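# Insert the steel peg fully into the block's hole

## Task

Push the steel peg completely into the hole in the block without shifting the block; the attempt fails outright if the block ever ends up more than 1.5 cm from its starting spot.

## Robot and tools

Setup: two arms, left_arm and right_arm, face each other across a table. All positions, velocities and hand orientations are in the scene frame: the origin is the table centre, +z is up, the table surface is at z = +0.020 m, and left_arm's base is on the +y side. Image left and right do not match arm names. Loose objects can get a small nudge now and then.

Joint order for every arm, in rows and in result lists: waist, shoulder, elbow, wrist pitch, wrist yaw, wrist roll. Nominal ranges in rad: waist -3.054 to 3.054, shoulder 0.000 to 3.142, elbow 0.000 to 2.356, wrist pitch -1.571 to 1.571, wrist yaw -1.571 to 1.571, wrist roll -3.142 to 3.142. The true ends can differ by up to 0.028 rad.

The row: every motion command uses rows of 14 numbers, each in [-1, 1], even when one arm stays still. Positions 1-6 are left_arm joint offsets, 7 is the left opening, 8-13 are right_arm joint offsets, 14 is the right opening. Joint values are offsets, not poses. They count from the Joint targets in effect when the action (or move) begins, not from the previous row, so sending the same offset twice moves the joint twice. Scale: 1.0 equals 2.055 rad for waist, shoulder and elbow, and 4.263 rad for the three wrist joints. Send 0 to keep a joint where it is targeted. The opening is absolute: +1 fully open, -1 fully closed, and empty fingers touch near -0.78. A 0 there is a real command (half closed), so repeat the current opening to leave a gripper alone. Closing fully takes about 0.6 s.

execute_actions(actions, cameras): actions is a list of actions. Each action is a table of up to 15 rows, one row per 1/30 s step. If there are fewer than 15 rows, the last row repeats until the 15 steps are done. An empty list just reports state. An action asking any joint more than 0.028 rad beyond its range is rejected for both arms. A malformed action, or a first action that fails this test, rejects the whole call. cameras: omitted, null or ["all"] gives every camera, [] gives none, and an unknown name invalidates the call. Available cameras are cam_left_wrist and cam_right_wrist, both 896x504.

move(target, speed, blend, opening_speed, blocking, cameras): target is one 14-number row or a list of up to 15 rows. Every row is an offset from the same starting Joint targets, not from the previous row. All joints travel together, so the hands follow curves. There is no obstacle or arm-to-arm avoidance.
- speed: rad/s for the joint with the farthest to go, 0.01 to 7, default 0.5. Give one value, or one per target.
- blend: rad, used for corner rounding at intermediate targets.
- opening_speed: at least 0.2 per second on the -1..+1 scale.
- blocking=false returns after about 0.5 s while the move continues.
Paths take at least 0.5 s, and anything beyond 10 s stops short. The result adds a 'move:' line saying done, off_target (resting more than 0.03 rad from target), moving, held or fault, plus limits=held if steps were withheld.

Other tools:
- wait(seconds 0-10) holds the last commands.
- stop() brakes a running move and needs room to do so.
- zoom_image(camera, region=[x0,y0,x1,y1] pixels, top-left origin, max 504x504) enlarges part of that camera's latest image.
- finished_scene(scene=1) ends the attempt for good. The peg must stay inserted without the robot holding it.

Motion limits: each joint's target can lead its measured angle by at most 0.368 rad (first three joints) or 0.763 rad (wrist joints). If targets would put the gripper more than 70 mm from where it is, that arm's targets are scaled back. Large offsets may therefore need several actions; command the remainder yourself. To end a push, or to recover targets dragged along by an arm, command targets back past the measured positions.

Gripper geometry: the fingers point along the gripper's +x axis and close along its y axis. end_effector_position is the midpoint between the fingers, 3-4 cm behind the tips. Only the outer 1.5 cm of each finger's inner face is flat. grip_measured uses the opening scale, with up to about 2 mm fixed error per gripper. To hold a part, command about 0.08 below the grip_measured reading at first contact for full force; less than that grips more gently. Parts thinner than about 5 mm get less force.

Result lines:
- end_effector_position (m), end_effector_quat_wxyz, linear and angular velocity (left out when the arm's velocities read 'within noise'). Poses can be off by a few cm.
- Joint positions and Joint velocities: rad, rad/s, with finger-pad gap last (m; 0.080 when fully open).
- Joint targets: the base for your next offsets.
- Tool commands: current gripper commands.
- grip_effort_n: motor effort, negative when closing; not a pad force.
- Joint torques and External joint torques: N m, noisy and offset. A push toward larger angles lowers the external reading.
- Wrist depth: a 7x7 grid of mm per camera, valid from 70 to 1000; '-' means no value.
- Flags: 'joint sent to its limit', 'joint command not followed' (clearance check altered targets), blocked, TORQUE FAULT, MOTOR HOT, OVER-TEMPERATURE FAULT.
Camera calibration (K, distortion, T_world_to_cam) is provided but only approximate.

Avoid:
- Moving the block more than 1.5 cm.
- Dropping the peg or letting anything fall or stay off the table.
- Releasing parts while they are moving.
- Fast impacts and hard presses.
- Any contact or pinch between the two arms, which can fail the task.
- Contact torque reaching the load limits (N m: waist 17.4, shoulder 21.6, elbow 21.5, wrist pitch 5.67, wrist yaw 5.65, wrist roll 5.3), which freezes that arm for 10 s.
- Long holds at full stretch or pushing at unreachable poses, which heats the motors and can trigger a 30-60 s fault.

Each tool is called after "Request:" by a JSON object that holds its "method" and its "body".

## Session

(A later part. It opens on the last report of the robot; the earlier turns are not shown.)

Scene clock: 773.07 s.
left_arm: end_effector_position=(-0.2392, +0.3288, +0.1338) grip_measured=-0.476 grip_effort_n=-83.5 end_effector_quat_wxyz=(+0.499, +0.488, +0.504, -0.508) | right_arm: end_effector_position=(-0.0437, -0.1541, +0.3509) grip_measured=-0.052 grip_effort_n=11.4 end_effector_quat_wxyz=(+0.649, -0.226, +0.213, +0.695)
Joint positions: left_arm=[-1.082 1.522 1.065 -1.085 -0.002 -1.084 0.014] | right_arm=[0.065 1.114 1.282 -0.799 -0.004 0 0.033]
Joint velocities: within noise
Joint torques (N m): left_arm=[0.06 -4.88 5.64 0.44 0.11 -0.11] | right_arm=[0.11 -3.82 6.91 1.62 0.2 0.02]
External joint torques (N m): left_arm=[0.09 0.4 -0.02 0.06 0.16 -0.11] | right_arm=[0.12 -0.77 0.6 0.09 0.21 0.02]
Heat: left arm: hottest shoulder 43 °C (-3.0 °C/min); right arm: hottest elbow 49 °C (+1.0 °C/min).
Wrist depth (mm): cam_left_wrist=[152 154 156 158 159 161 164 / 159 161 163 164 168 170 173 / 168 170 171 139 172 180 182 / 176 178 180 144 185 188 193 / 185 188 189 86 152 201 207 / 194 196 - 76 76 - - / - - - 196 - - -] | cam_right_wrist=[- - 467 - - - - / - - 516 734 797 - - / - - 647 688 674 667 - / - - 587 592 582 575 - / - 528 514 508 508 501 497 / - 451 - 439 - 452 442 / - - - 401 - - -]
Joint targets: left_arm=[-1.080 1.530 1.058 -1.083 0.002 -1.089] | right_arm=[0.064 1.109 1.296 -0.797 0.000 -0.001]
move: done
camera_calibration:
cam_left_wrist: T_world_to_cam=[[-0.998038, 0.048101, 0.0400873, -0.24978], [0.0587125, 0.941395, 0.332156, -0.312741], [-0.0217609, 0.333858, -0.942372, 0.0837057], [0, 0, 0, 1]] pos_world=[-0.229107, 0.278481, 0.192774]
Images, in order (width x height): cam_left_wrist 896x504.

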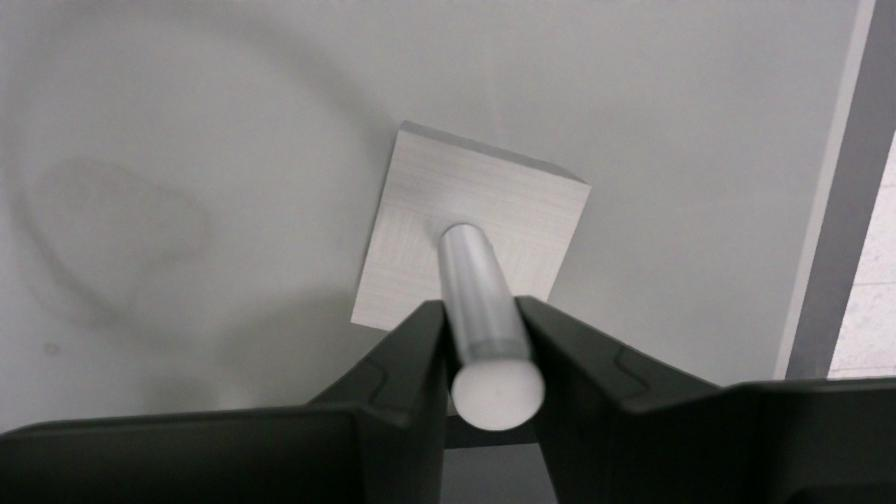

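Request:
{"method": "move", "body": {"target": [0, 0.00062, -0.00239, 0.001452, 0, 0, -0.54, 0, 0, 0, 0, 0, 0, -0.05], "speed": 0.02, "cameras": ["cam_left_wrist"]}}

Request:
{"method": "zoom_image", "body": {"camera": "cam_left_wrist", "region": [430, 205, 500, 250]}}

Scene clock: 841.40 s.
left_arm: end_effector_position=(-0.2393, +0.3288, +0.1324) grip_measured=-0.476 grip_effort_n=-83.5 end_effector_quat_wxyz=(+0.499, +0.488, +0.504, -0.508) | right_arm: end_effector_position=(-0.0437, -0.1541, +0.3509) grip_measured=-0.052 grip_effort_n=11.4 end_effector_quat_wxyz=(+0.649, -0.226, +0.213, +0.695)
Joint positions: left_arm=[-1.082 1.523 1.06 -1.079 -0.002 -1.084 0.014] | right_arm=[0.065 1.114 1.282 -0.799 -0.004 0 0.033]
Joint velocities: within noise
Joint torques (N m): left_arm=[0.08 -4.67 5.58 0.44 0.1 -0.14] | right_arm=[-0.08 -3.83 6.91 1.65 0.15 -0.01]
External joint torques (N m): left_arm=[0.08 0.64 -0.02 0.09 0.15 -0.14] | right_arm=[-0.04 -0.88 0.65 0.12 0.15 -0.01]
Heat: left arm: hottest shoulder 44 °C (+0.0 °C/min); right arm: hottest elbow 50 °C (+1.0 °C/min). Fold the right arm in close to its base, or ease its load, before you think long.
Wrist depth (mm): cam_left_wrist=[152 153 155 157 158 160 162 / 158 160 162 163 166 168 171 / 166 168 169 137 171 179 180 / 175 176 178 142 182 187 192 / 184 187 186 86 151 199 206 / 194 195 - 76 76 - - / - - - 194 - - -] | cam_right_wrist=[- - 465 - - - - / - - 522 738 813 - - / - - 653 687 676 660 - / - - 587 585 578 572 - / - 529 511 509 507 503 501 / - 454 - 441 - 457 438 / - - - 403 - - -]
Joint targets: left_arm=[-1.080 1.532 1.053 -1.077 0.002 -1.089] | right_arm=[0.064 1.109 1.296 -0.797 0.000 -0.001]
MOTOR HOT: the elbow of the right arm reports 50 °C; the controller stops that arm at 95 °C. To cool a motor, set the load down, stop pushing, or move to a pose that needs little force.
move: done
camera_calibration:
cam_left_wrist: T_world_to_cam=[[-0.998025, 0.048108, 0.0403957, -0.249783], [0.0588188, 0.941439, 0.332014, -0.312236], [-0.0220576, 0.333734, -0.942409, 0.08236], [0, 0, 0, 1]] pos_world=[-0.229108, 0.278481, 0.191373]
Images, in order (width x height): cam_left_wrist 896x504.

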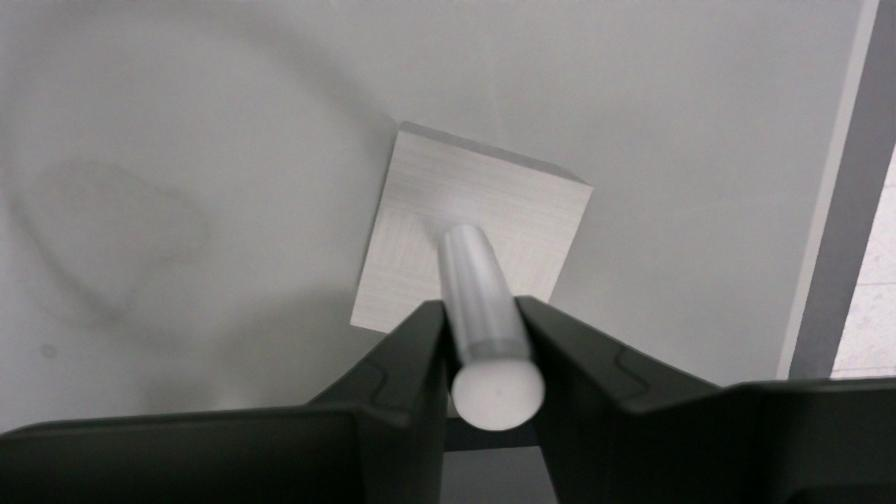

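Scaled by 7.200 from the camera's 896x504 image, which has a finer 1280x720 frame.

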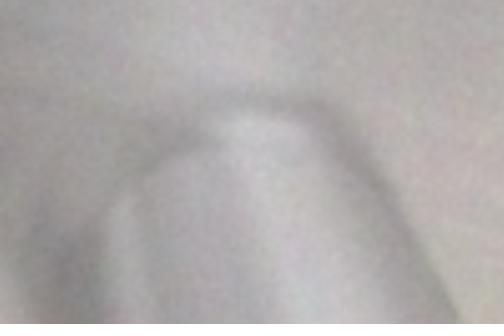

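Request:
{"method": "zoom_image", "body": {"camera": "cam_left_wrist", "region": [390, 180, 550, 290]}}

Scaled by 3.150 from the camera's 896x504 image, which has a finer 1280x720 frame.

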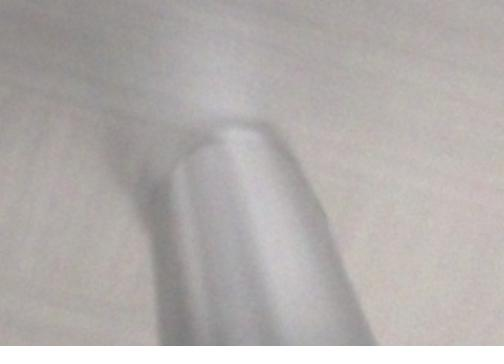

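Request:
{"method": "zoom_image", "body": {"camera": "cam_left_wrist", "region": [340, 100, 610, 350]}}

Scaled by 1.867 from the camera's 896x504 image, which has a finer 1280x720 frame.

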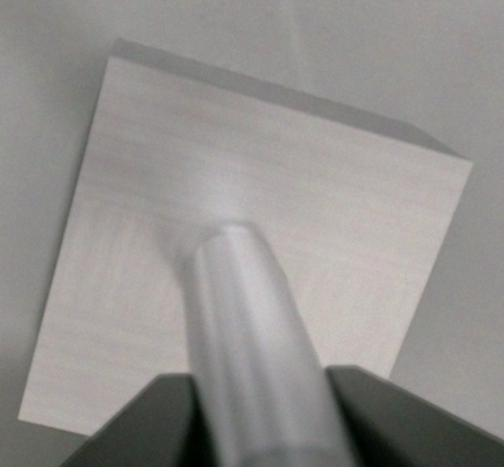

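Request:
{"method": "move", "body": {"target": [0, 0.00062, -0.00239, 0.001452, 0, 0, -0.54, 0, 0, 0, 0, 0, 0, -0.05], "speed": 0.02, "cameras": ["cam_left_wrist"]}}

Request:
{"method": "zoom_image", "body": {"camera": "cam_left_wrist", "region": [390, 180, 550, 290]}}

Scene clock: 860.13 s.
left_arm: end_effector_position=(-0.2392, +0.3288, +0.1318) grip_measured=-0.476 grip_effort_n=-83.5 end_effector_quat_wxyz=(+0.500, +0.488, +0.504, -0.508) | right_arm: end_effector_position=(-0.0437, -0.1541, +0.3509) grip_measured=-0.052 grip_effort_n=11.4 end_effector_quat_wxyz=(+0.649, -0.226, +0.213, +0.695)
Joint positions: left_arm=[-1.082 1.524 1.058 -1.077 -0.002 -1.084 0.014] | right_arm=[0.065 1.114 1.282 -0.799 -0.004 0 0.033]
Joint velocities: within noise
Joint torques (N m): left_arm=[-0.1 -4.33 5.04 0.79 0.09 -0.12] | right_arm=[-0.2 -3.4 6.83 1.57 0.19 -0.03]
External joint torques (N m): left_arm=[-0.13 0.9 -0.54 0.43 0.14 -0.12] | right_arm=[-0.19 -0.29 0.51 0.05 0.19 -0.03]
Heat: left arm: hottest shoulder 43 °C (-1.0 °C/min); right arm: hottest elbow 50 °C (+1.0 °C/min). Fold the right arm in close to its base, or ease its load, before you think long.
Wrist depth (mm): cam_left_wrist=[151 152 154 156 158 160 162 / 157 160 162 163 167 168 171 / 166 168 169 137 171 178 180 / 175 176 176 142 183 187 192 / 184 187 187 86 151 200 205 / 193 194 - 76 76 - - / - - - 194 - - -] | cam_right_wrist=[- - 468 - - - - / - - 521 736 800 - - / - - 650 676 671 667 - / - - 592 582 579 575 - / - 527 510 507 504 505 498 / - 454 - 437 - 450 443 / - - - 400 - - -]
Joint targets: left_arm=[-1.080 1.533 1.048 -1.071 0.001 -1.089] | right_arm=[0.064 1.109 1.296 -0.797 0.000 -0.001]
MOTOR HOT: still on. The elbow of the right arm reports 50 °C.
move: done
camera_calibration:
cam_left_wrist: T_world_to_cam=[[-0.998053, 0.0477857, 0.0400837, -0.249519], [0.0584142, 0.94141, 0.332168, -0.31219], [-0.0218623, 0.333863, -0.942368, 0.081892], [0, 0, 0, 1]] pos_world=[-0.229007, 0.278482, 0.190874]
Images, in order (width x height): cam_left_wrist 896x504.

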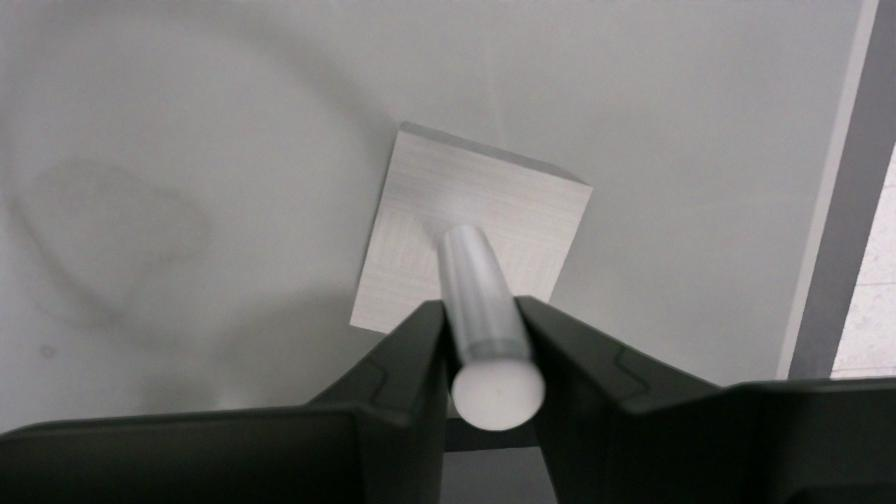

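Scaled by 3.150 from the camera's 896x504 image, which has a finer 1280x720 frame.

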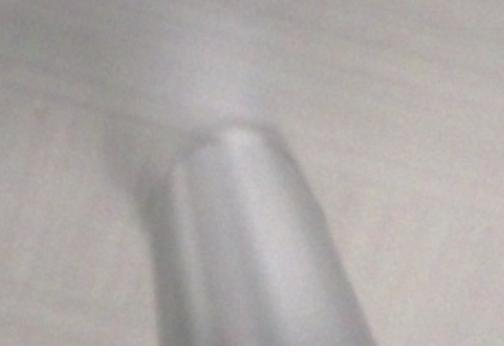

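Request:
{"method": "move", "body": {"target": [[0, -0.010871, 0.058341, -0.033366, 0, 0, -0.54, 0, 0, 0, 0, 0, 0, -0.05], [0, -0.030336, 0.072939, -0.049787, 0, 0, -0.54, 0, 0, 0, 0, 0, 0, -0.05], [0, -0.010871, 0.058341, -0.033366, 0, 0, -0.54, 0, 0, 0, 0, 0, 0, -0.05]], "speed": [0.1, 0.1, 0.06], "cameras": ["cam_left_wrist"]}}

Request:
{"method": "zoom_image", "body": {"camera": "cam_left_wrist", "region": [390, 180, 550, 290]}}

Scene clock: 914.43 s.
left_arm: end_effector_position=(-0.2390, +0.3290, +0.1659) grip_measured=-0.476 grip_effort_n=-83.5 end_effector_quat_wxyz=(+0.499, +0.488, +0.504, -0.508) | right_arm: end_effector_position=(-0.0437, -0.1541, +0.3509) grip_measured=-0.052 grip_effort_n=11.4 end_effector_quat_wxyz=(+0.649, -0.226, +0.213, +0.695)
Joint positions: left_arm=[-1.082 1.502 1.175 -1.215 -0.002 -1.084 0.014] | right_arm=[0.065 1.114 1.282 -0.799 -0.004 0 0.033]
Joint velocities: within noise
Joint torques (N m): left_arm=[0.22 -4.69 5.64 0.41 0.14 -0.09] | right_arm=[0.03 -3.77 7.18 1.63 0.2 -0.09]
External joint torques (N m): left_arm=[0.23 0.56 -0.08 0.05 0.18 -0.09] | right_arm=[0.05 -0.73 0.86 0.1 0.2 -0.09]
Heat: left arm: hottest shoulder 42 °C (-1.0 °C/min); right arm: hottest elbow 51 °C (+1.0 °C/min). Fold the right arm in close to its base, or ease its load, before you think long.
Wrist depth (mm): cam_left_wrist=[181 182 184 187 189 191 197 / 190 191 193 195 198 200 934 / 200 200 203 171 207 212 - / 209 212 213 178 219 225 - / 219 221 223 86 226 237 - / 230 231 - 77 76 - - / - - - 237 - - -] | cam_right_wrist=[- - 506 - - - - / - - 561 734 789 - - / - - 645 695 677 662 - / - - 587 585 578 581 - / - 528 516 509 509 503 501 / - 453 - 438 - 448 438 / - - - 402 - - -]
Joint targets: left_arm=[-1.080 1.510 1.168 -1.213 0.002 -1.089] | right_arm=[0.064 1.109 1.296 -0.797 0.000 -0.001]
MOTOR HOT: still on. The elbow of the right arm reports 51 °C.
move: done
camera_calibration:
cam_left_wrist: T_world_to_cam=[[-0.998045, 0.0478342, 0.0402253, -0.250731], [0.0585139, 0.941302, 0.332455, -0.323602], [-0.0219615, 0.334158, -0.942261, 0.113774], [0, 0, 0, 1]] pos_world=[-0.228807, 0.278583, 0.224874]
Images, in order (width x height): cam_left_wrist 896x504.

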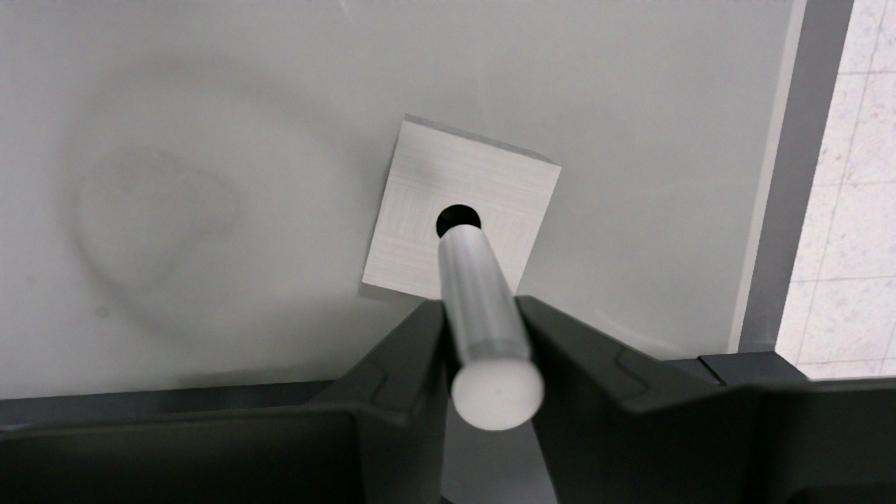

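Scaled by 3.150 from the camera's 896x504 image, which has a finer 1280x720 frame.

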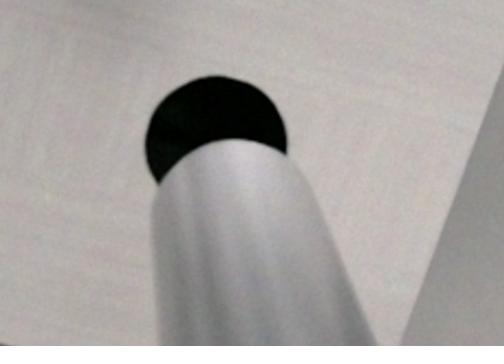

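Request:
{"method": "zoom_image", "body": {"camera": "cam_left_wrist", "region": [340, 100, 610, 350]}}

Request:
{"method": "zoom_image", "body": {"camera": "cam_left_wrist", "region": [380, 100, 480, 156]}}

Request:
{"method": "zoom_image", "body": {"camera": "cam_left_wrist", "region": [510, 140, 610, 196]}}

Request:
{"method": "zoom_image", "body": {"camera": "cam_left_wrist", "region": [330, 250, 430, 306]}}

Scaled by 1.867 from the camera's 896x504 image, which has a finer 1280x720 frame.

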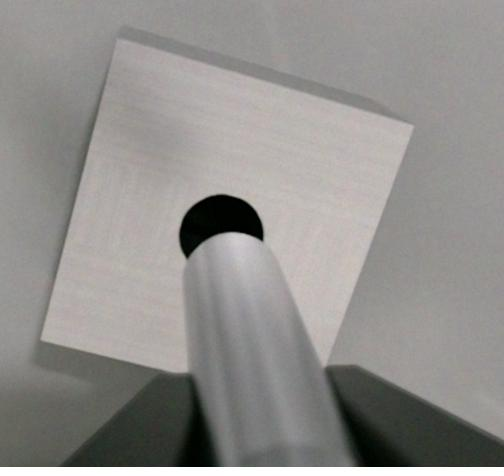

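Scaled by 5.040 from the camera's 896x504 image, which has a finer 1280x720 frame.

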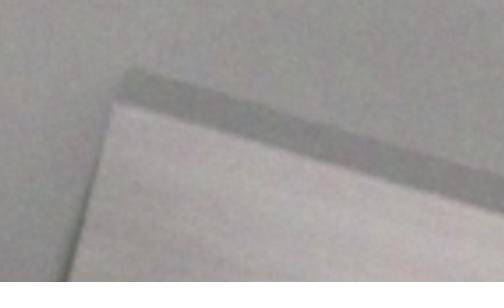

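Scaled by 5.040 from the camera's 896x504 image, which has a finer 1280x720 frame.

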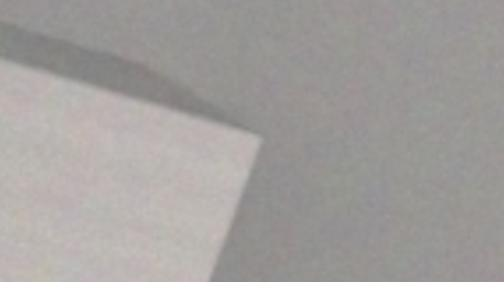

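Scaled by 5.040 from the camera's 896x504 image, which has a finer 1280x720 frame.

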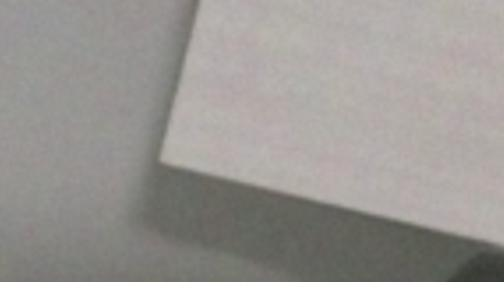

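Request:
{"method": "zoom_image", "body": {"camera": "cam_left_wrist", "region": [420, 200, 560, 300]}}

Request:
{"method": "zoom_image", "body": {"camera": "cam_left_wrist", "region": [420, 340, 580, 440]}}

Scaled by 3.600 from the camera's 896x504 image, which has a finer 1280x720 frame.

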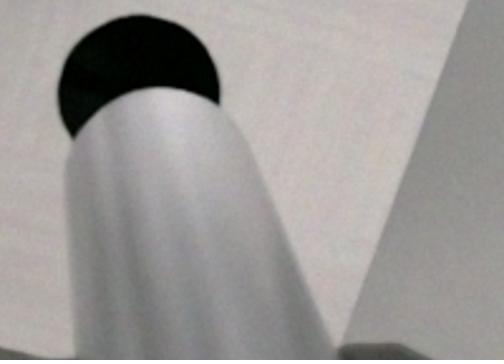

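Scaled by 3.150 from the camera's 896x504 image, which has a finer 1280x720 frame.

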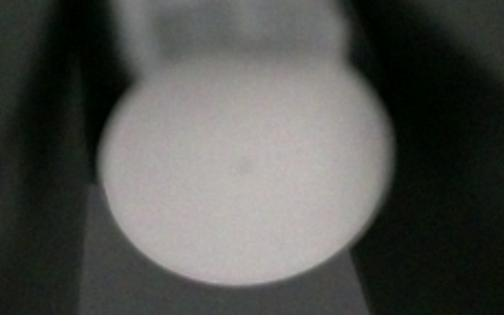

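Request:
{"method": "zoom_image", "body": {"camera": "cam_left_wrist", "region": [430, 230, 520, 300]}}

Request:
{"method": "zoom_image", "body": {"camera": "cam_left_wrist", "region": [425, 195, 495, 250]}}

Scaled by 5.600 from the camera's 896x504 image, which has a finer 1280x720 frame.

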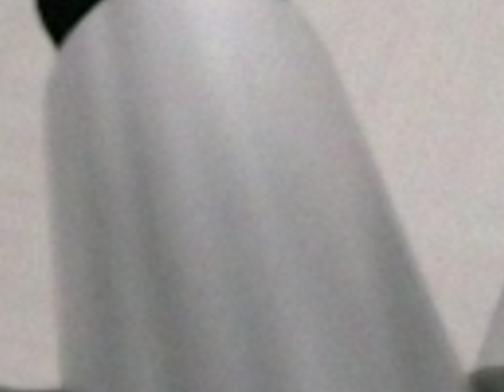

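Scaled by 7.200 from the camera's 896x504 image, which has a finer 1280x720 frame.

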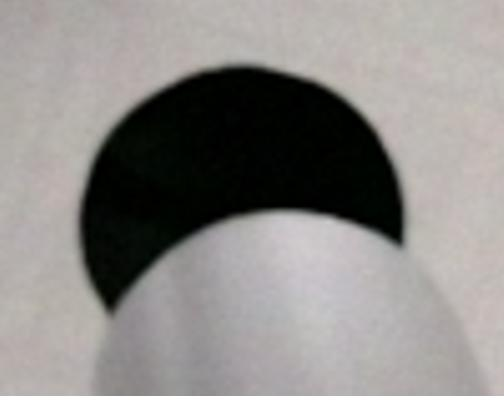

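Request:
{"method": "move", "body": {"target": [[-0.0146, 0, 0, 0, 0, 0, -0.54, 0, 0, 0, 0, 0, 0, -0.05], [-0.005839, 0, 0, 0, 0, 0, -0.54, 0, 0, 0, 0, 0, 0, -0.05], [-0.005839, 0.006345, -0.047562, 0.025874, 0, 0, -0.54, 0, 0, 0, 0, 0, 0, -0.05]], "speed": [0.06, 0.06, 0.06], "cameras": ["cam_left_wrist"]}}

Request:
{"method": "zoom_image", "body": {"camera": "cam_left_wrist", "region": [425, 195, 495, 250]}}

Request:
{"method": "zoom_image", "body": {"camera": "cam_left_wrist", "region": [340, 100, 610, 350]}}

Scene clock: 1046.83 s.
left_arm: end_effector_position=(-0.2400, +0.3320, +0.1384) grip_measured=-0.476 grip_effort_n=-83.5 end_effector_quat_wxyz=(+0.496, +0.492, +0.501, -0.511) | right_arm: end_effector_position=(-0.0437, -0.1541, +0.3509) grip_measured=-0.052 grip_effort_n=11.4 end_effector_quat_wxyz=(+0.649, -0.226, +0.213, +0.695)
Joint positions: left_arm=[-1.094 1.516 1.077 -1.104 -0.002 -1.084 0.014] | right_arm=[0.065 1.114 1.282 -0.799 -0.004 0 0.033]
Joint velocities: within noise
Joint torques (N m): left_arm=[0.4 -4.84 5.45 0.39 0.11 -0.14] | right_arm=[-0.35 -3.9 6.94 1.65 0.15 -0.1]
External joint torques (N m): left_arm=[0.38 0.45 -0.24 0.01 0.16 -0.14] | right_arm=[-0.35 -0.93 0.63 0.1 0.15 -0.1]
Heat: left arm: hottest shoulder 41 °C (+0.0 °C/min); right arm: hottest elbow 52 °C (+1.0 °C/min). Fold the right arm in close to its base, or ease its load, before you think long.
Wrist depth (mm): cam_left_wrist=[156 158 160 160 163 166 168 / 164 165 168 167 173 174 177 / 172 174 176 144 180 183 187 / 182 183 184 149 190 193 198 / 190 193 193 86 157 205 212 / 200 201 - 76 76 - - / - - - 198 - - -] | cam_right_wrist=[- - 484 - - - - / - - 518 736 791 - - / - - 665 689 675 664 - / - - 588 578 580 578 - / - 526 510 511 508 499 501 / - 448 - 437 - 454 438 / - - - 402 - - -]
Joint targets: left_arm=[-1.092 1.524 1.070 -1.103 0.001 -1.089] | right_arm=[0.064 1.109 1.296 -0.797 0.000 -0.001]
MOTOR HOT: still on. The elbow of the right arm reports 52 °C.
move: done
camera_calibration:
cam_left_wrist: T_world_to_cam=[[-0.997399, 0.0599899, 0.0399449, -0.254683], [0.0698885, 0.940435, 0.332711, -0.314364], [-0.0176063, 0.334638, -0.942182, 0.0876771], [0, 0, 0, 1]] pos_world=[-0.230506, 0.281578, 0.197374]
Images, in order (width x height): cam_left_wrist 896x504.

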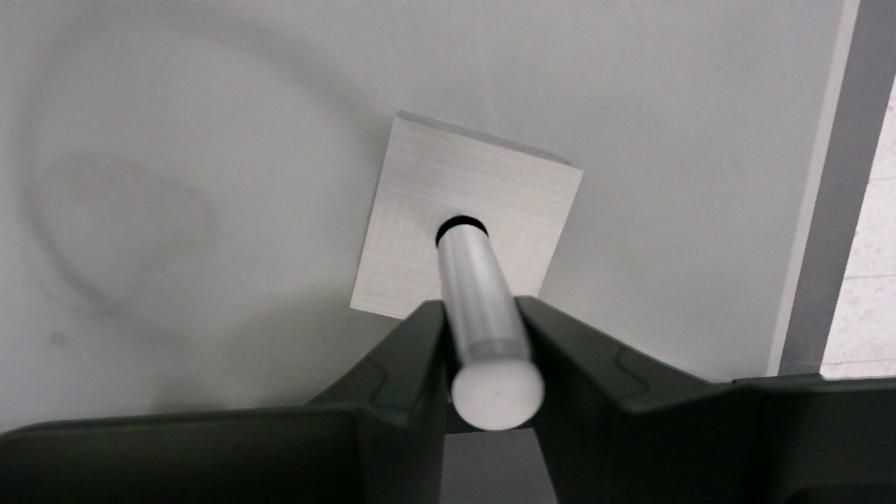

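Scaled by 7.200 from the camera's 896x504 image, which has a finer 1280x720 frame.

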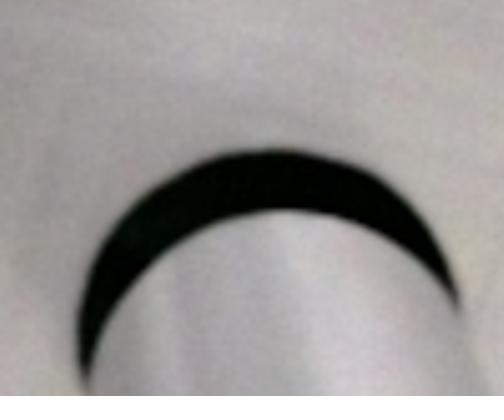

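Scaled by 1.867 from the camera's 896x504 image, which has a finer 1280x720 frame.

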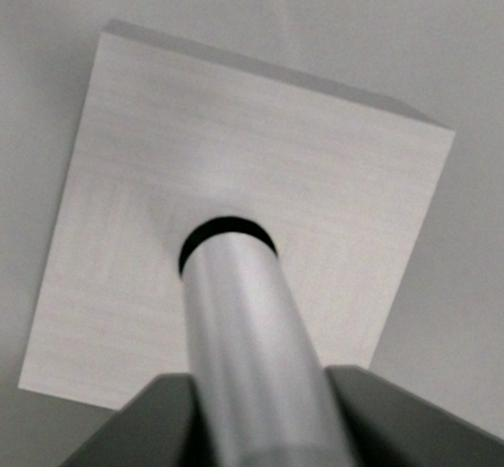

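Request:
{"method": "move", "body": {"target": [0, 0.001538, -0.006433, 0.003842, 0, 0, -0.54, 0, 0, 0, 0, 0, 0, -0.05], "speed": 0.03, "cameras": ["cam_left_wrist"]}}

Request:
{"method": "zoom_image", "body": {"camera": "cam_left_wrist", "region": [425, 195, 495, 250]}}

Scene clock: 1057.00 s.
left_arm: end_effector_position=(-0.2399, +0.3321, +0.1344) grip_measured=-0.476 grip_effort_n=-83.5 end_effector_quat_wxyz=(+0.496, +0.492, +0.501, -0.511) | right_arm: end_effector_position=(-0.0437, -0.1541, +0.3509) grip_measured=-0.052 grip_effort_n=11.4 end_effector_quat_wxyz=(+0.649, -0.226, +0.213, +0.695)
Joint positions: left_arm=[-1.094 1.519 1.064 -1.088 -0.002 -1.084 0.014] | right_arm=[0.065 1.114 1.282 -0.799 -0.004 0 0.033]
Joint velocities: within noise
Joint torques (N m): left_arm=[-0.11 -4.73 5.46 0.43 0.08 -0.13] | right_arm=[-0.08 -3.79 6.81 1.64 0.11 -0.05]
External joint torques (N m): left_arm=[-0.14 0.51 -0.17 0.07 0.13 -0.14] | right_arm=[-0.05 -0.78 0.47 0.09 0.1 -0.06]
Heat: left arm: hottest shoulder 42 °C (+1.0 °C/min); right arm: hottest elbow 52 °C (+0.0 °C/min). Fold the right arm in close to its base, or ease its load, before you think long.
Wrist depth (mm): cam_left_wrist=[153 155 156 158 159 162 164 / 160 161 164 164 169 170 173 / 168 170 171 139 174 180 183 / 178 179 179 145 185 189 195 / 186 189 189 86 153 201 207 / 195 197 - 76 76 - - / - - - 194 - - -] | cam_right_wrist=[- - 471 - - - - / - - 521 728 792 - - / - - 652 690 679 660 - / - - 599 576 581 579 - / - 528 512 507 510 502 495 / - 454 - 436 - 453 439 / - - - 400 - - -]
Joint targets: left_arm=[-1.092 1.527 1.057 -1.087 0.001 -1.089] | right_arm=[0.064 1.109 1.296 -0.797 0.000 -0.001]
MOTOR HOT: still on. The elbow of the right arm reports 52 °C.
move: done
camera_calibration:
cam_left_wrist: T_world_to_cam=[[-0.997419, 0.0598955, 0.0396013, -0.254333], [0.0696866, 0.940408, 0.332832, -0.313103], [-0.0173062, 0.334732, -0.942154, 0.0839474], [0, 0, 0, 1]] pos_world=[-0.230405, 0.281578, 0.193374]
Images, in order (width x height): cam_left_wrist 896x504.

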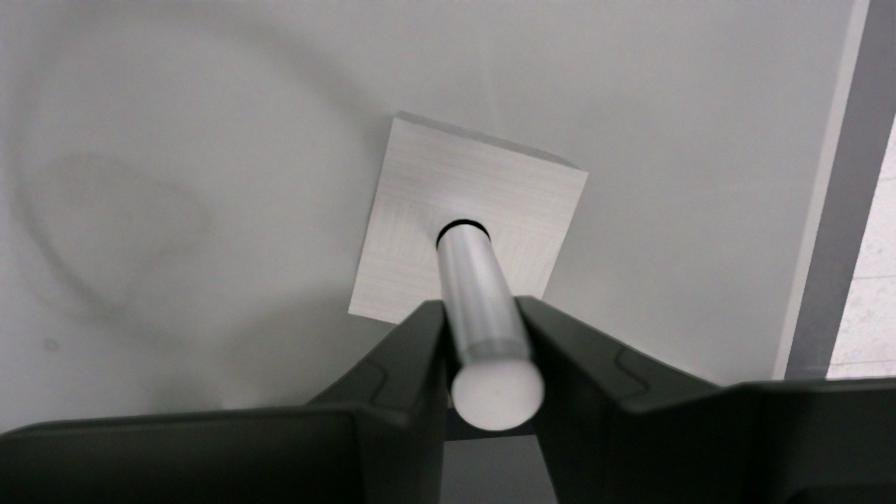

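Scaled by 7.200 from the camera's 896x504 image, which has a finer 1280x720 frame.

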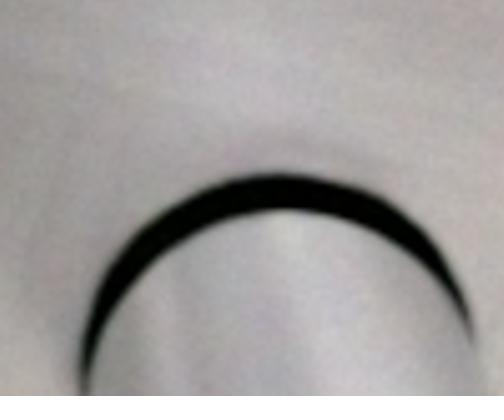

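Request:
{"method": "move", "body": {"target": [0, 0.001221, -0.004769, 0.002888, 0, 0, -0.54, 0, 0, 0, 0, 0, 0, -0.05], "speed": 0.03, "cameras": ["cam_left_wrist"]}}

Request:
{"method": "zoom_image", "body": {"camera": "cam_left_wrist", "region": [425, 195, 495, 250]}}

Scene clock: 1068.33 s.
left_arm: end_effector_position=(-0.2399, +0.3321, +0.1314) grip_measured=-0.476 grip_effort_n=-83.5 end_effector_quat_wxyz=(+0.496, +0.492, +0.501, -0.511) | right_arm: end_effector_position=(-0.0437, -0.1541, +0.3509) grip_measured=-0.052 grip_effort_n=11.4 end_effector_quat_wxyz=(+0.649, -0.226, +0.213, +0.695)
Joint positions: left_arm=[-1.094 1.521 1.054 -1.076 -0.002 -1.084 0.014] | right_arm=[0.065 1.114 1.282 -0.799 -0.004 0 0.033]
Joint velocities: within noise
Joint torques (N m): left_arm=[0.33 -4.6 5.47 0.49 0.09 -0.07] | right_arm=[-0.15 -3.48 7.1 1.61 0.12 -0.04]
External joint torques (N m): left_arm=[0.33 0.61 -0.09 0.15 0.14 -0.07] | right_arm=[-0.14 -0.46 0.79 0.07 0.12 -0.04]
Heat: left arm: hottest shoulder 42 °C (+1.0 °C/min); right arm: hottest elbow 52 °C (+0.0 °C/min). Fold the right arm in close to its base, or ease its load, before you think long.
Wrist depth (mm): cam_left_wrist=[151 152 154 155 157 159 161 / 158 159 161 161 165 167 170 / 166 167 169 136 153 177 179 / 174 177 176 141 182 186 190 / 183 186 186 86 150 198 204 / 193 194 - 76 76 - - / - - - 191 - - -] | cam_right_wrist=[- - 472 - - - - / - - 526 730 799 - - / - - 650 685 676 670 - / - - 586 580 577 580 - / - 525 510 509 510 500 503 / - 456 - 439 - 454 440 / - - - 401 - - -]
Joint targets: left_arm=[-1.092 1.529 1.047 -1.074 0.001 -1.089] | right_arm=[0.064 1.109 1.296 -0.797 0.000 -0.001]
MOTOR HOT: still on. The elbow of the right arm reports 52 °C.
move: done
camera_calibration:
cam_left_wrist: T_world_to_cam=[[-0.997399, 0.0599899, 0.0399449, -0.254303], [0.0698885, 0.940435, 0.332711, -0.312042], [-0.0176063, 0.334638, -0.942182, 0.0810836], [0, 0, 0, 1]] pos_world=[-0.230406, 0.281578, 0.190374]
Images, in order (width x height): cam_left_wrist 896x504.

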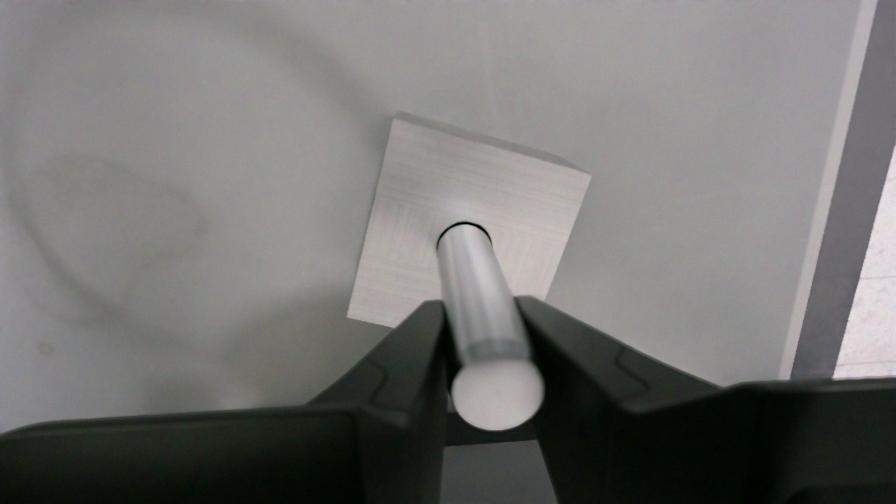

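Scaled by 7.200 from the camera's 896x504 image, which has a finer 1280x720 frame.

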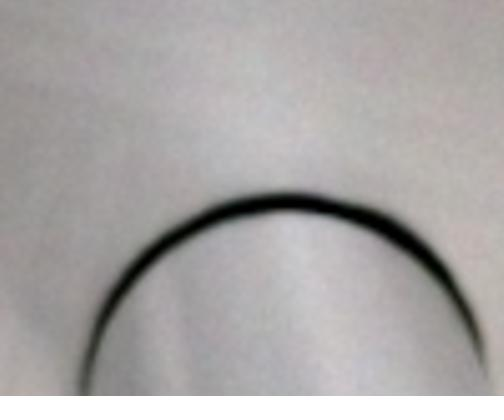

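Request:
{"method": "zoom_image", "body": {"camera": "cam_left_wrist", "region": [432, 216, 468, 256]}}

Request:
{"method": "zoom_image", "body": {"camera": "cam_left_wrist", "region": [462, 216, 498, 256]}}

Scaled by 12.600 from the camera's 896x504 image, which has a finer 1280x720 frame.

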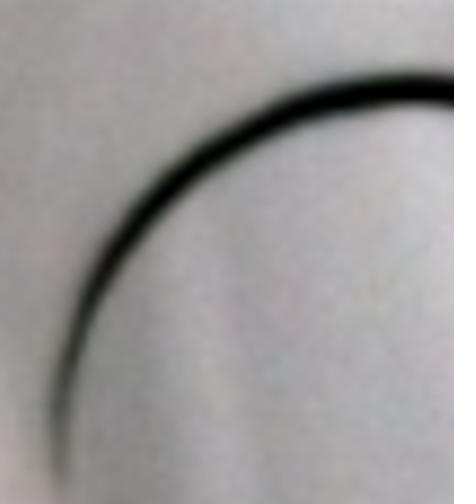

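Scaled by 12.600 from the camera's 896x504 image, which has a finer 1280x720 frame.

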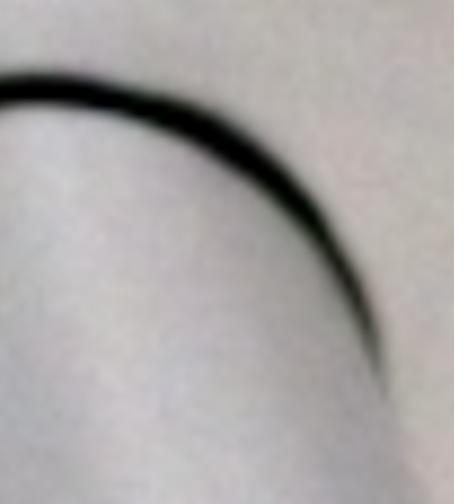

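Request:
{"method": "move", "body": {"target": [0, 0.001752, -0.006273, 0.003868, 0, 0, -0.54, 0, 0, 0, 0, 0, 0, -0.05], "speed": 0.03, "cameras": ["cam_left_wrist"]}}

Request:
{"method": "zoom_image", "body": {"camera": "cam_left_wrist", "region": [425, 205, 505, 265]}}

Scene clock: 1104.40 s.
left_arm: end_effector_position=(-0.2400, +0.3321, +0.1275) grip_measured=-0.476 grip_effort_n=-83.5 end_effector_quat_wxyz=(+0.496, +0.492, +0.501, -0.511) | right_arm: end_effector_position=(-0.0437, -0.1541, +0.3509) grip_measured=-0.052 grip_effort_n=11.4 end_effector_quat_wxyz=(+0.649, -0.226, +0.213, +0.695)
Joint positions: left_arm=[-1.094 1.524 1.041 -1.059 -0.002 -1.084 0.014] | right_arm=[0.065 1.114 1.282 -0.799 -0.004 0 0.033]
Joint velocities: within noise
Joint torques (N m): left_arm=[0.25 -4.69 5.58 0.48 0.12 -0.09] | right_arm=[-0.18 -3.43 6.96 1.68 0.13 -0.03]
External joint torques (N m): left_arm=[0.26 0.56 0.01 0.13 0.16 -0.09] | right_arm=[-0.18 -0.37 0.65 0.15 0.13 -0.03]
Heat: left arm: hottest shoulder 42 °C (+1.0 °C/min); right arm: hottest elbow 52 °C (+0.0 °C/min). Fold the right arm in close to its base, or ease its load, before you think long.
Wrist depth (mm): cam_left_wrist=[147 149 150 152 153 156 158 / 153 155 157 158 162 164 166 / 162 163 164 132 145 173 175 / 169 172 172 137 144 182 185 / 179 181 180 86 95 192 198 / 187 189 - 76 76 - - / - - - 189 - - -] | cam_right_wrist=[- - 469 - - - - / - - 517 730 797 - - / - - 655 687 677 665 - / - - 590 581 579 574 - / - 530 512 510 503 499 502 / - 454 - 440 - 453 441 / - - - 400 - - -]
Joint targets: left_arm=[-1.092 1.533 1.035 -1.058 0.001 -1.089] | right_arm=[0.064 1.109 1.296 -0.797 0.000 -0.001]
MOTOR HOT: still on. The elbow of the right arm reports 52 °C.
move: done
camera_calibration:
cam_left_wrist: T_world_to_cam=[[-0.997387, 0.0599927, 0.0402449, -0.254203], [0.0699872, 0.940511, 0.332477, -0.310699], [-0.0179045, 0.334425, -0.942252, 0.0774134], [0, 0, 0, 1]] pos_world=[-0.230407, 0.281577, 0.186474]
Images, in order (width x height): cam_left_wrist 896x504.

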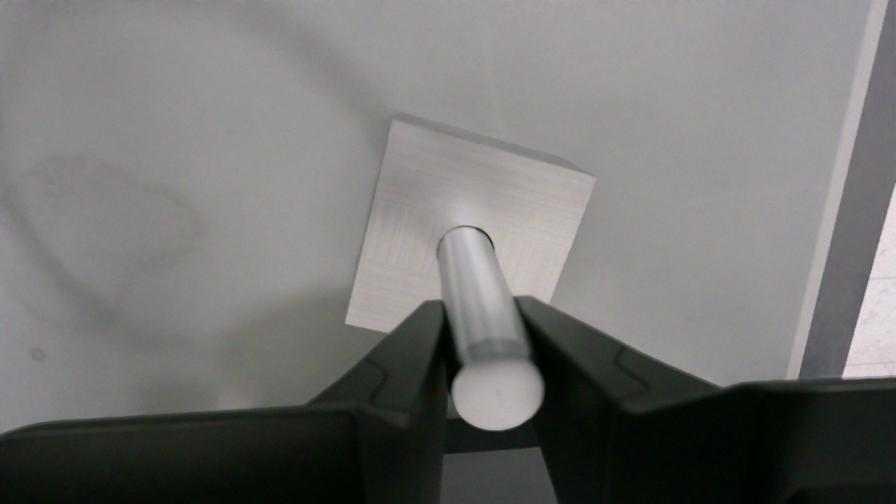

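Scaled by 6.300 from the camera's 896x504 image, which has a finer 1280x720 frame.

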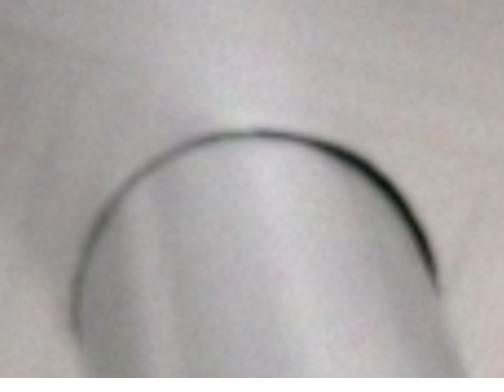

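Request:
{"method": "zoom_image", "body": {"camera": "cam_left_wrist", "region": [432, 220, 468, 260]}}

Request:
{"method": "zoom_image", "body": {"camera": "cam_left_wrist", "region": [462, 220, 498, 260]}}

Scaled by 12.600 from the camera's 896x504 image, which has a finer 1280x720 frame.

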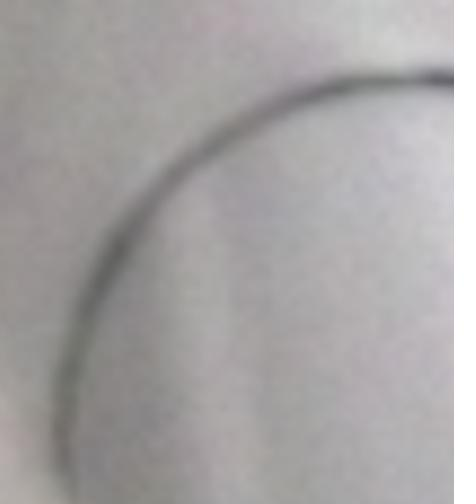

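Scaled by 12.600 from the camera's 896x504 image, which has a finer 1280x720 frame.

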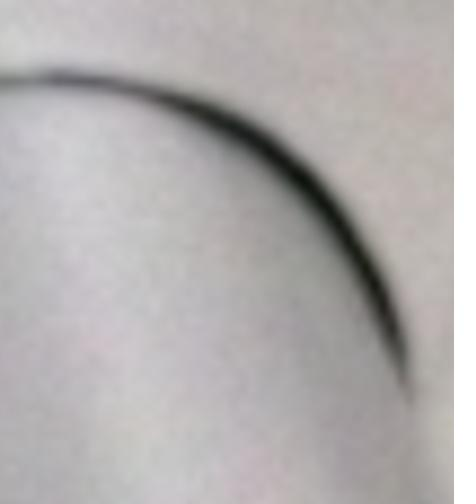

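Request:
{"method": "move", "body": {"target": [0, 0.001878, -0.00618, 0.003885, 0, 0, -0.54, 0, 0, 0, 0, 0, 0, -0.05], "speed": 0.03, "cameras": ["cam_left_wrist"]}}

Request:
{"method": "zoom_image", "body": {"camera": "cam_left_wrist", "region": [425, 205, 505, 265]}}

Scene clock: 1167.97 s.
left_arm: end_effector_position=(-0.2398, +0.3321, +0.1234) grip_measured=-0.476 grip_effort_n=-83.5 end_effector_quat_wxyz=(+0.496, +0.492, +0.501, -0.511) | right_arm: end_effector_position=(-0.0437, -0.1541, +0.3509) grip_measured=-0.052 grip_effort_n=11.4 end_effector_quat_wxyz=(+0.649, -0.226, +0.213, +0.695)
Joint positions: left_arm=[-1.094 1.529 1.028 -1.043 -0.002 -1.084 0.014] | right_arm=[0.065 1.114 1.282 -0.799 -0.004 0 0.033]
Joint velocities: within noise
Joint torques (N m): left_arm=[0.26 -4.77 5.76 0.43 0.13 -0.11] | right_arm=[-0.1 -3.67 6.78 1.65 0.15 -0.03]
External joint torques (N m): left_arm=[0.3 0.48 0.18 0.06 0.18 -0.11] | right_arm=[-0.09 -0.65 0.48 0.12 0.15 -0.03]
Heat: left arm: hottest shoulder 41 °C (-1.0 °C/min); right arm: hottest elbow 53 °C (+0.0 °C/min). Fold the right arm in close to its base, or ease its load, before you think long.
Wrist depth (mm): cam_left_wrist=[143 145 147 148 150 152 154 / 150 152 153 154 158 160 162 / 158 159 161 129 133 167 170 / 166 168 168 133 140 178 179 / 175 177 176 86 141 187 192 / 183 184 - 76 76 - - / - - - 183 - - -] | cam_right_wrist=[- - 472 - - - - / - - 522 738 795 - - / - - 653 682 670 665 - / - - 583 583 580 576 - / - 528 510 506 503 502 499 / - 452 - 439 - 455 439 / - - - 402 - - -]
Joint targets: left_arm=[-1.092 1.537 1.022 -1.041 0.001 -1.089] | right_arm=[0.064 1.109 1.296 -0.797 0.000 -0.001]
MOTOR HOT: still on. The elbow of the right arm reports 53 °C.
move: done
camera_calibration:
cam_left_wrist: T_world_to_cam=[[-0.997419, 0.0598955, 0.0396013, -0.253798], [0.0696866, 0.940408, 0.332832, -0.309449], [-0.0173062, 0.334732, -0.942154, 0.0735854], [0, 0, 0, 1]] pos_world=[-0.230305, 0.281578, 0.182374]
Images, in order (width x height): cam_left_wrist 896x504.

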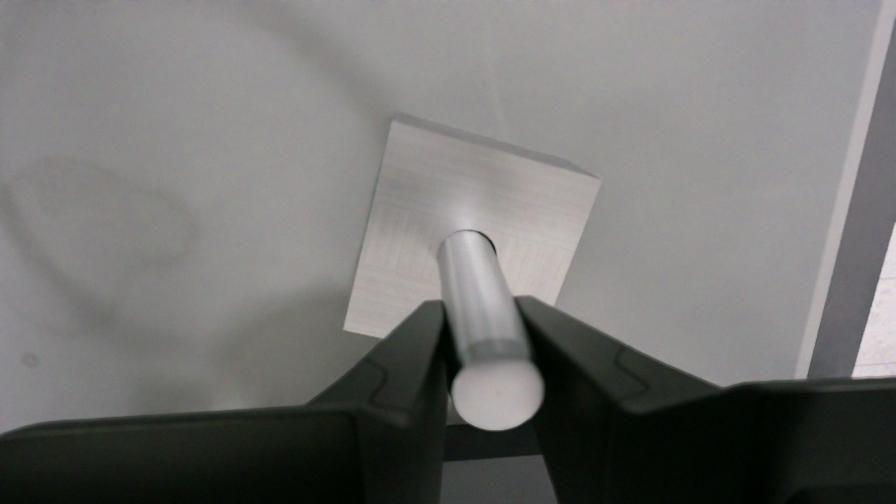

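Scaled by 6.300 from the camera's 896x504 image, which has a finer 1280x720 frame.

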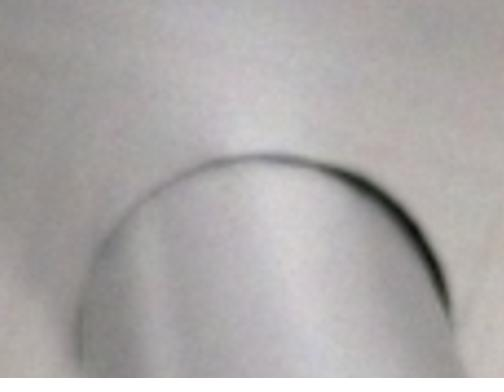

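Request:
{"method": "move", "body": {"target": [0, 0.004448, -0.012073, 0.007964, 0, 0, -0.54, 0, 0, 0, 0, 0, 0, -0.05], "speed": 0.03, "cameras": ["cam_left_wrist"]}}

Request:
{"method": "zoom_image", "body": {"camera": "cam_left_wrist", "region": [425, 210, 505, 270]}}

Scene clock: 1175.93 s.
left_arm: end_effector_position=(-0.2400, +0.3321, +0.1154) grip_measured=-0.476 grip_effort_n=-83.5 end_effector_quat_wxyz=(+0.496, +0.492, +0.501, -0.511) | right_arm: end_effector_position=(-0.0437, -0.1541, +0.3509) grip_measured=-0.052 grip_effort_n=10.9 end_effector_quat_wxyz=(+0.649, -0.226, +0.213, +0.695)
Joint positions: left_arm=[-1.094 1.537 1.004 -1.009 -0.002 -1.084 0.014] | right_arm=[0.065 1.114 1.282 -0.799 -0.004 0 0.033]
Joint velocities: within noise
Joint torques (N m): left_arm=[0.13 -4.76 5.5 0.46 0.09 -0.1] | right_arm=[-0.09 -3.58 6.94 1.7 0.08 0]
External joint torques (N m): left_arm=[0.13 0.5 0.07 0.13 0.14 -0.1] | right_arm=[-0.1 -0.55 0.62 0.16 0.09 0]
Heat: left arm: hottest shoulder 41 °C (-1.0 °C/min); right arm: hottest elbow 53 °C (+0.0 °C/min). Fold the right arm in close to its base, or ease its load, before you think long.
Wrist depth (mm): cam_left_wrist=[138 137 140 141 143 145 146 / 143 145 146 146 150 152 154 / 151 150 153 121 134 159 162 / 158 159 160 125 130 169 171 / 166 168 168 86 132 179 182 / 173 176 - 76 76 - - / - - - 176 - - -] | cam_right_wrist=[- - 464 - - - - / - - 531 803 794 - - / - - 645 684 677 660 - / - - 591 586 579 578 - / - 525 510 504 508 499 503 / - 452 - 438 - 451 438 / - - - 403 - - -]
Joint targets: left_arm=[-1.092 1.546 0.997 -1.007 0.001 -1.089] | right_arm=[0.064 1.109 1.296 -0.797 0.000 -0.001]
MOTOR HOT: still on. The elbow of the right arm reports 53 °C.
move: done
camera_calibration:
cam_left_wrist: T_world_to_cam=[[-0.997387, 0.0599927, 0.0402449, -0.253815], [0.0699872, 0.940511, 0.332477, -0.306669], [-0.0179045, 0.334425, -0.942252, 0.0660103], [0, 0, 0, 1]] pos_world=[-0.230507, 0.281577, 0.174374]
Images, in order (width x height): cam_left_wrist 896x504.

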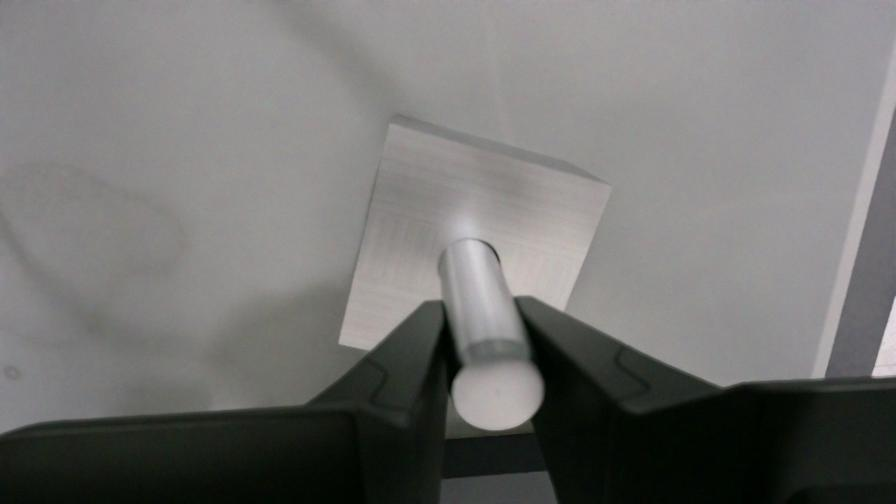

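Scaled by 6.300 from the camera's 896x504 image, which has a finer 1280x720 frame.

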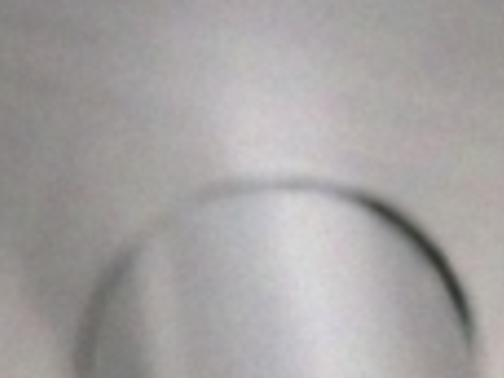

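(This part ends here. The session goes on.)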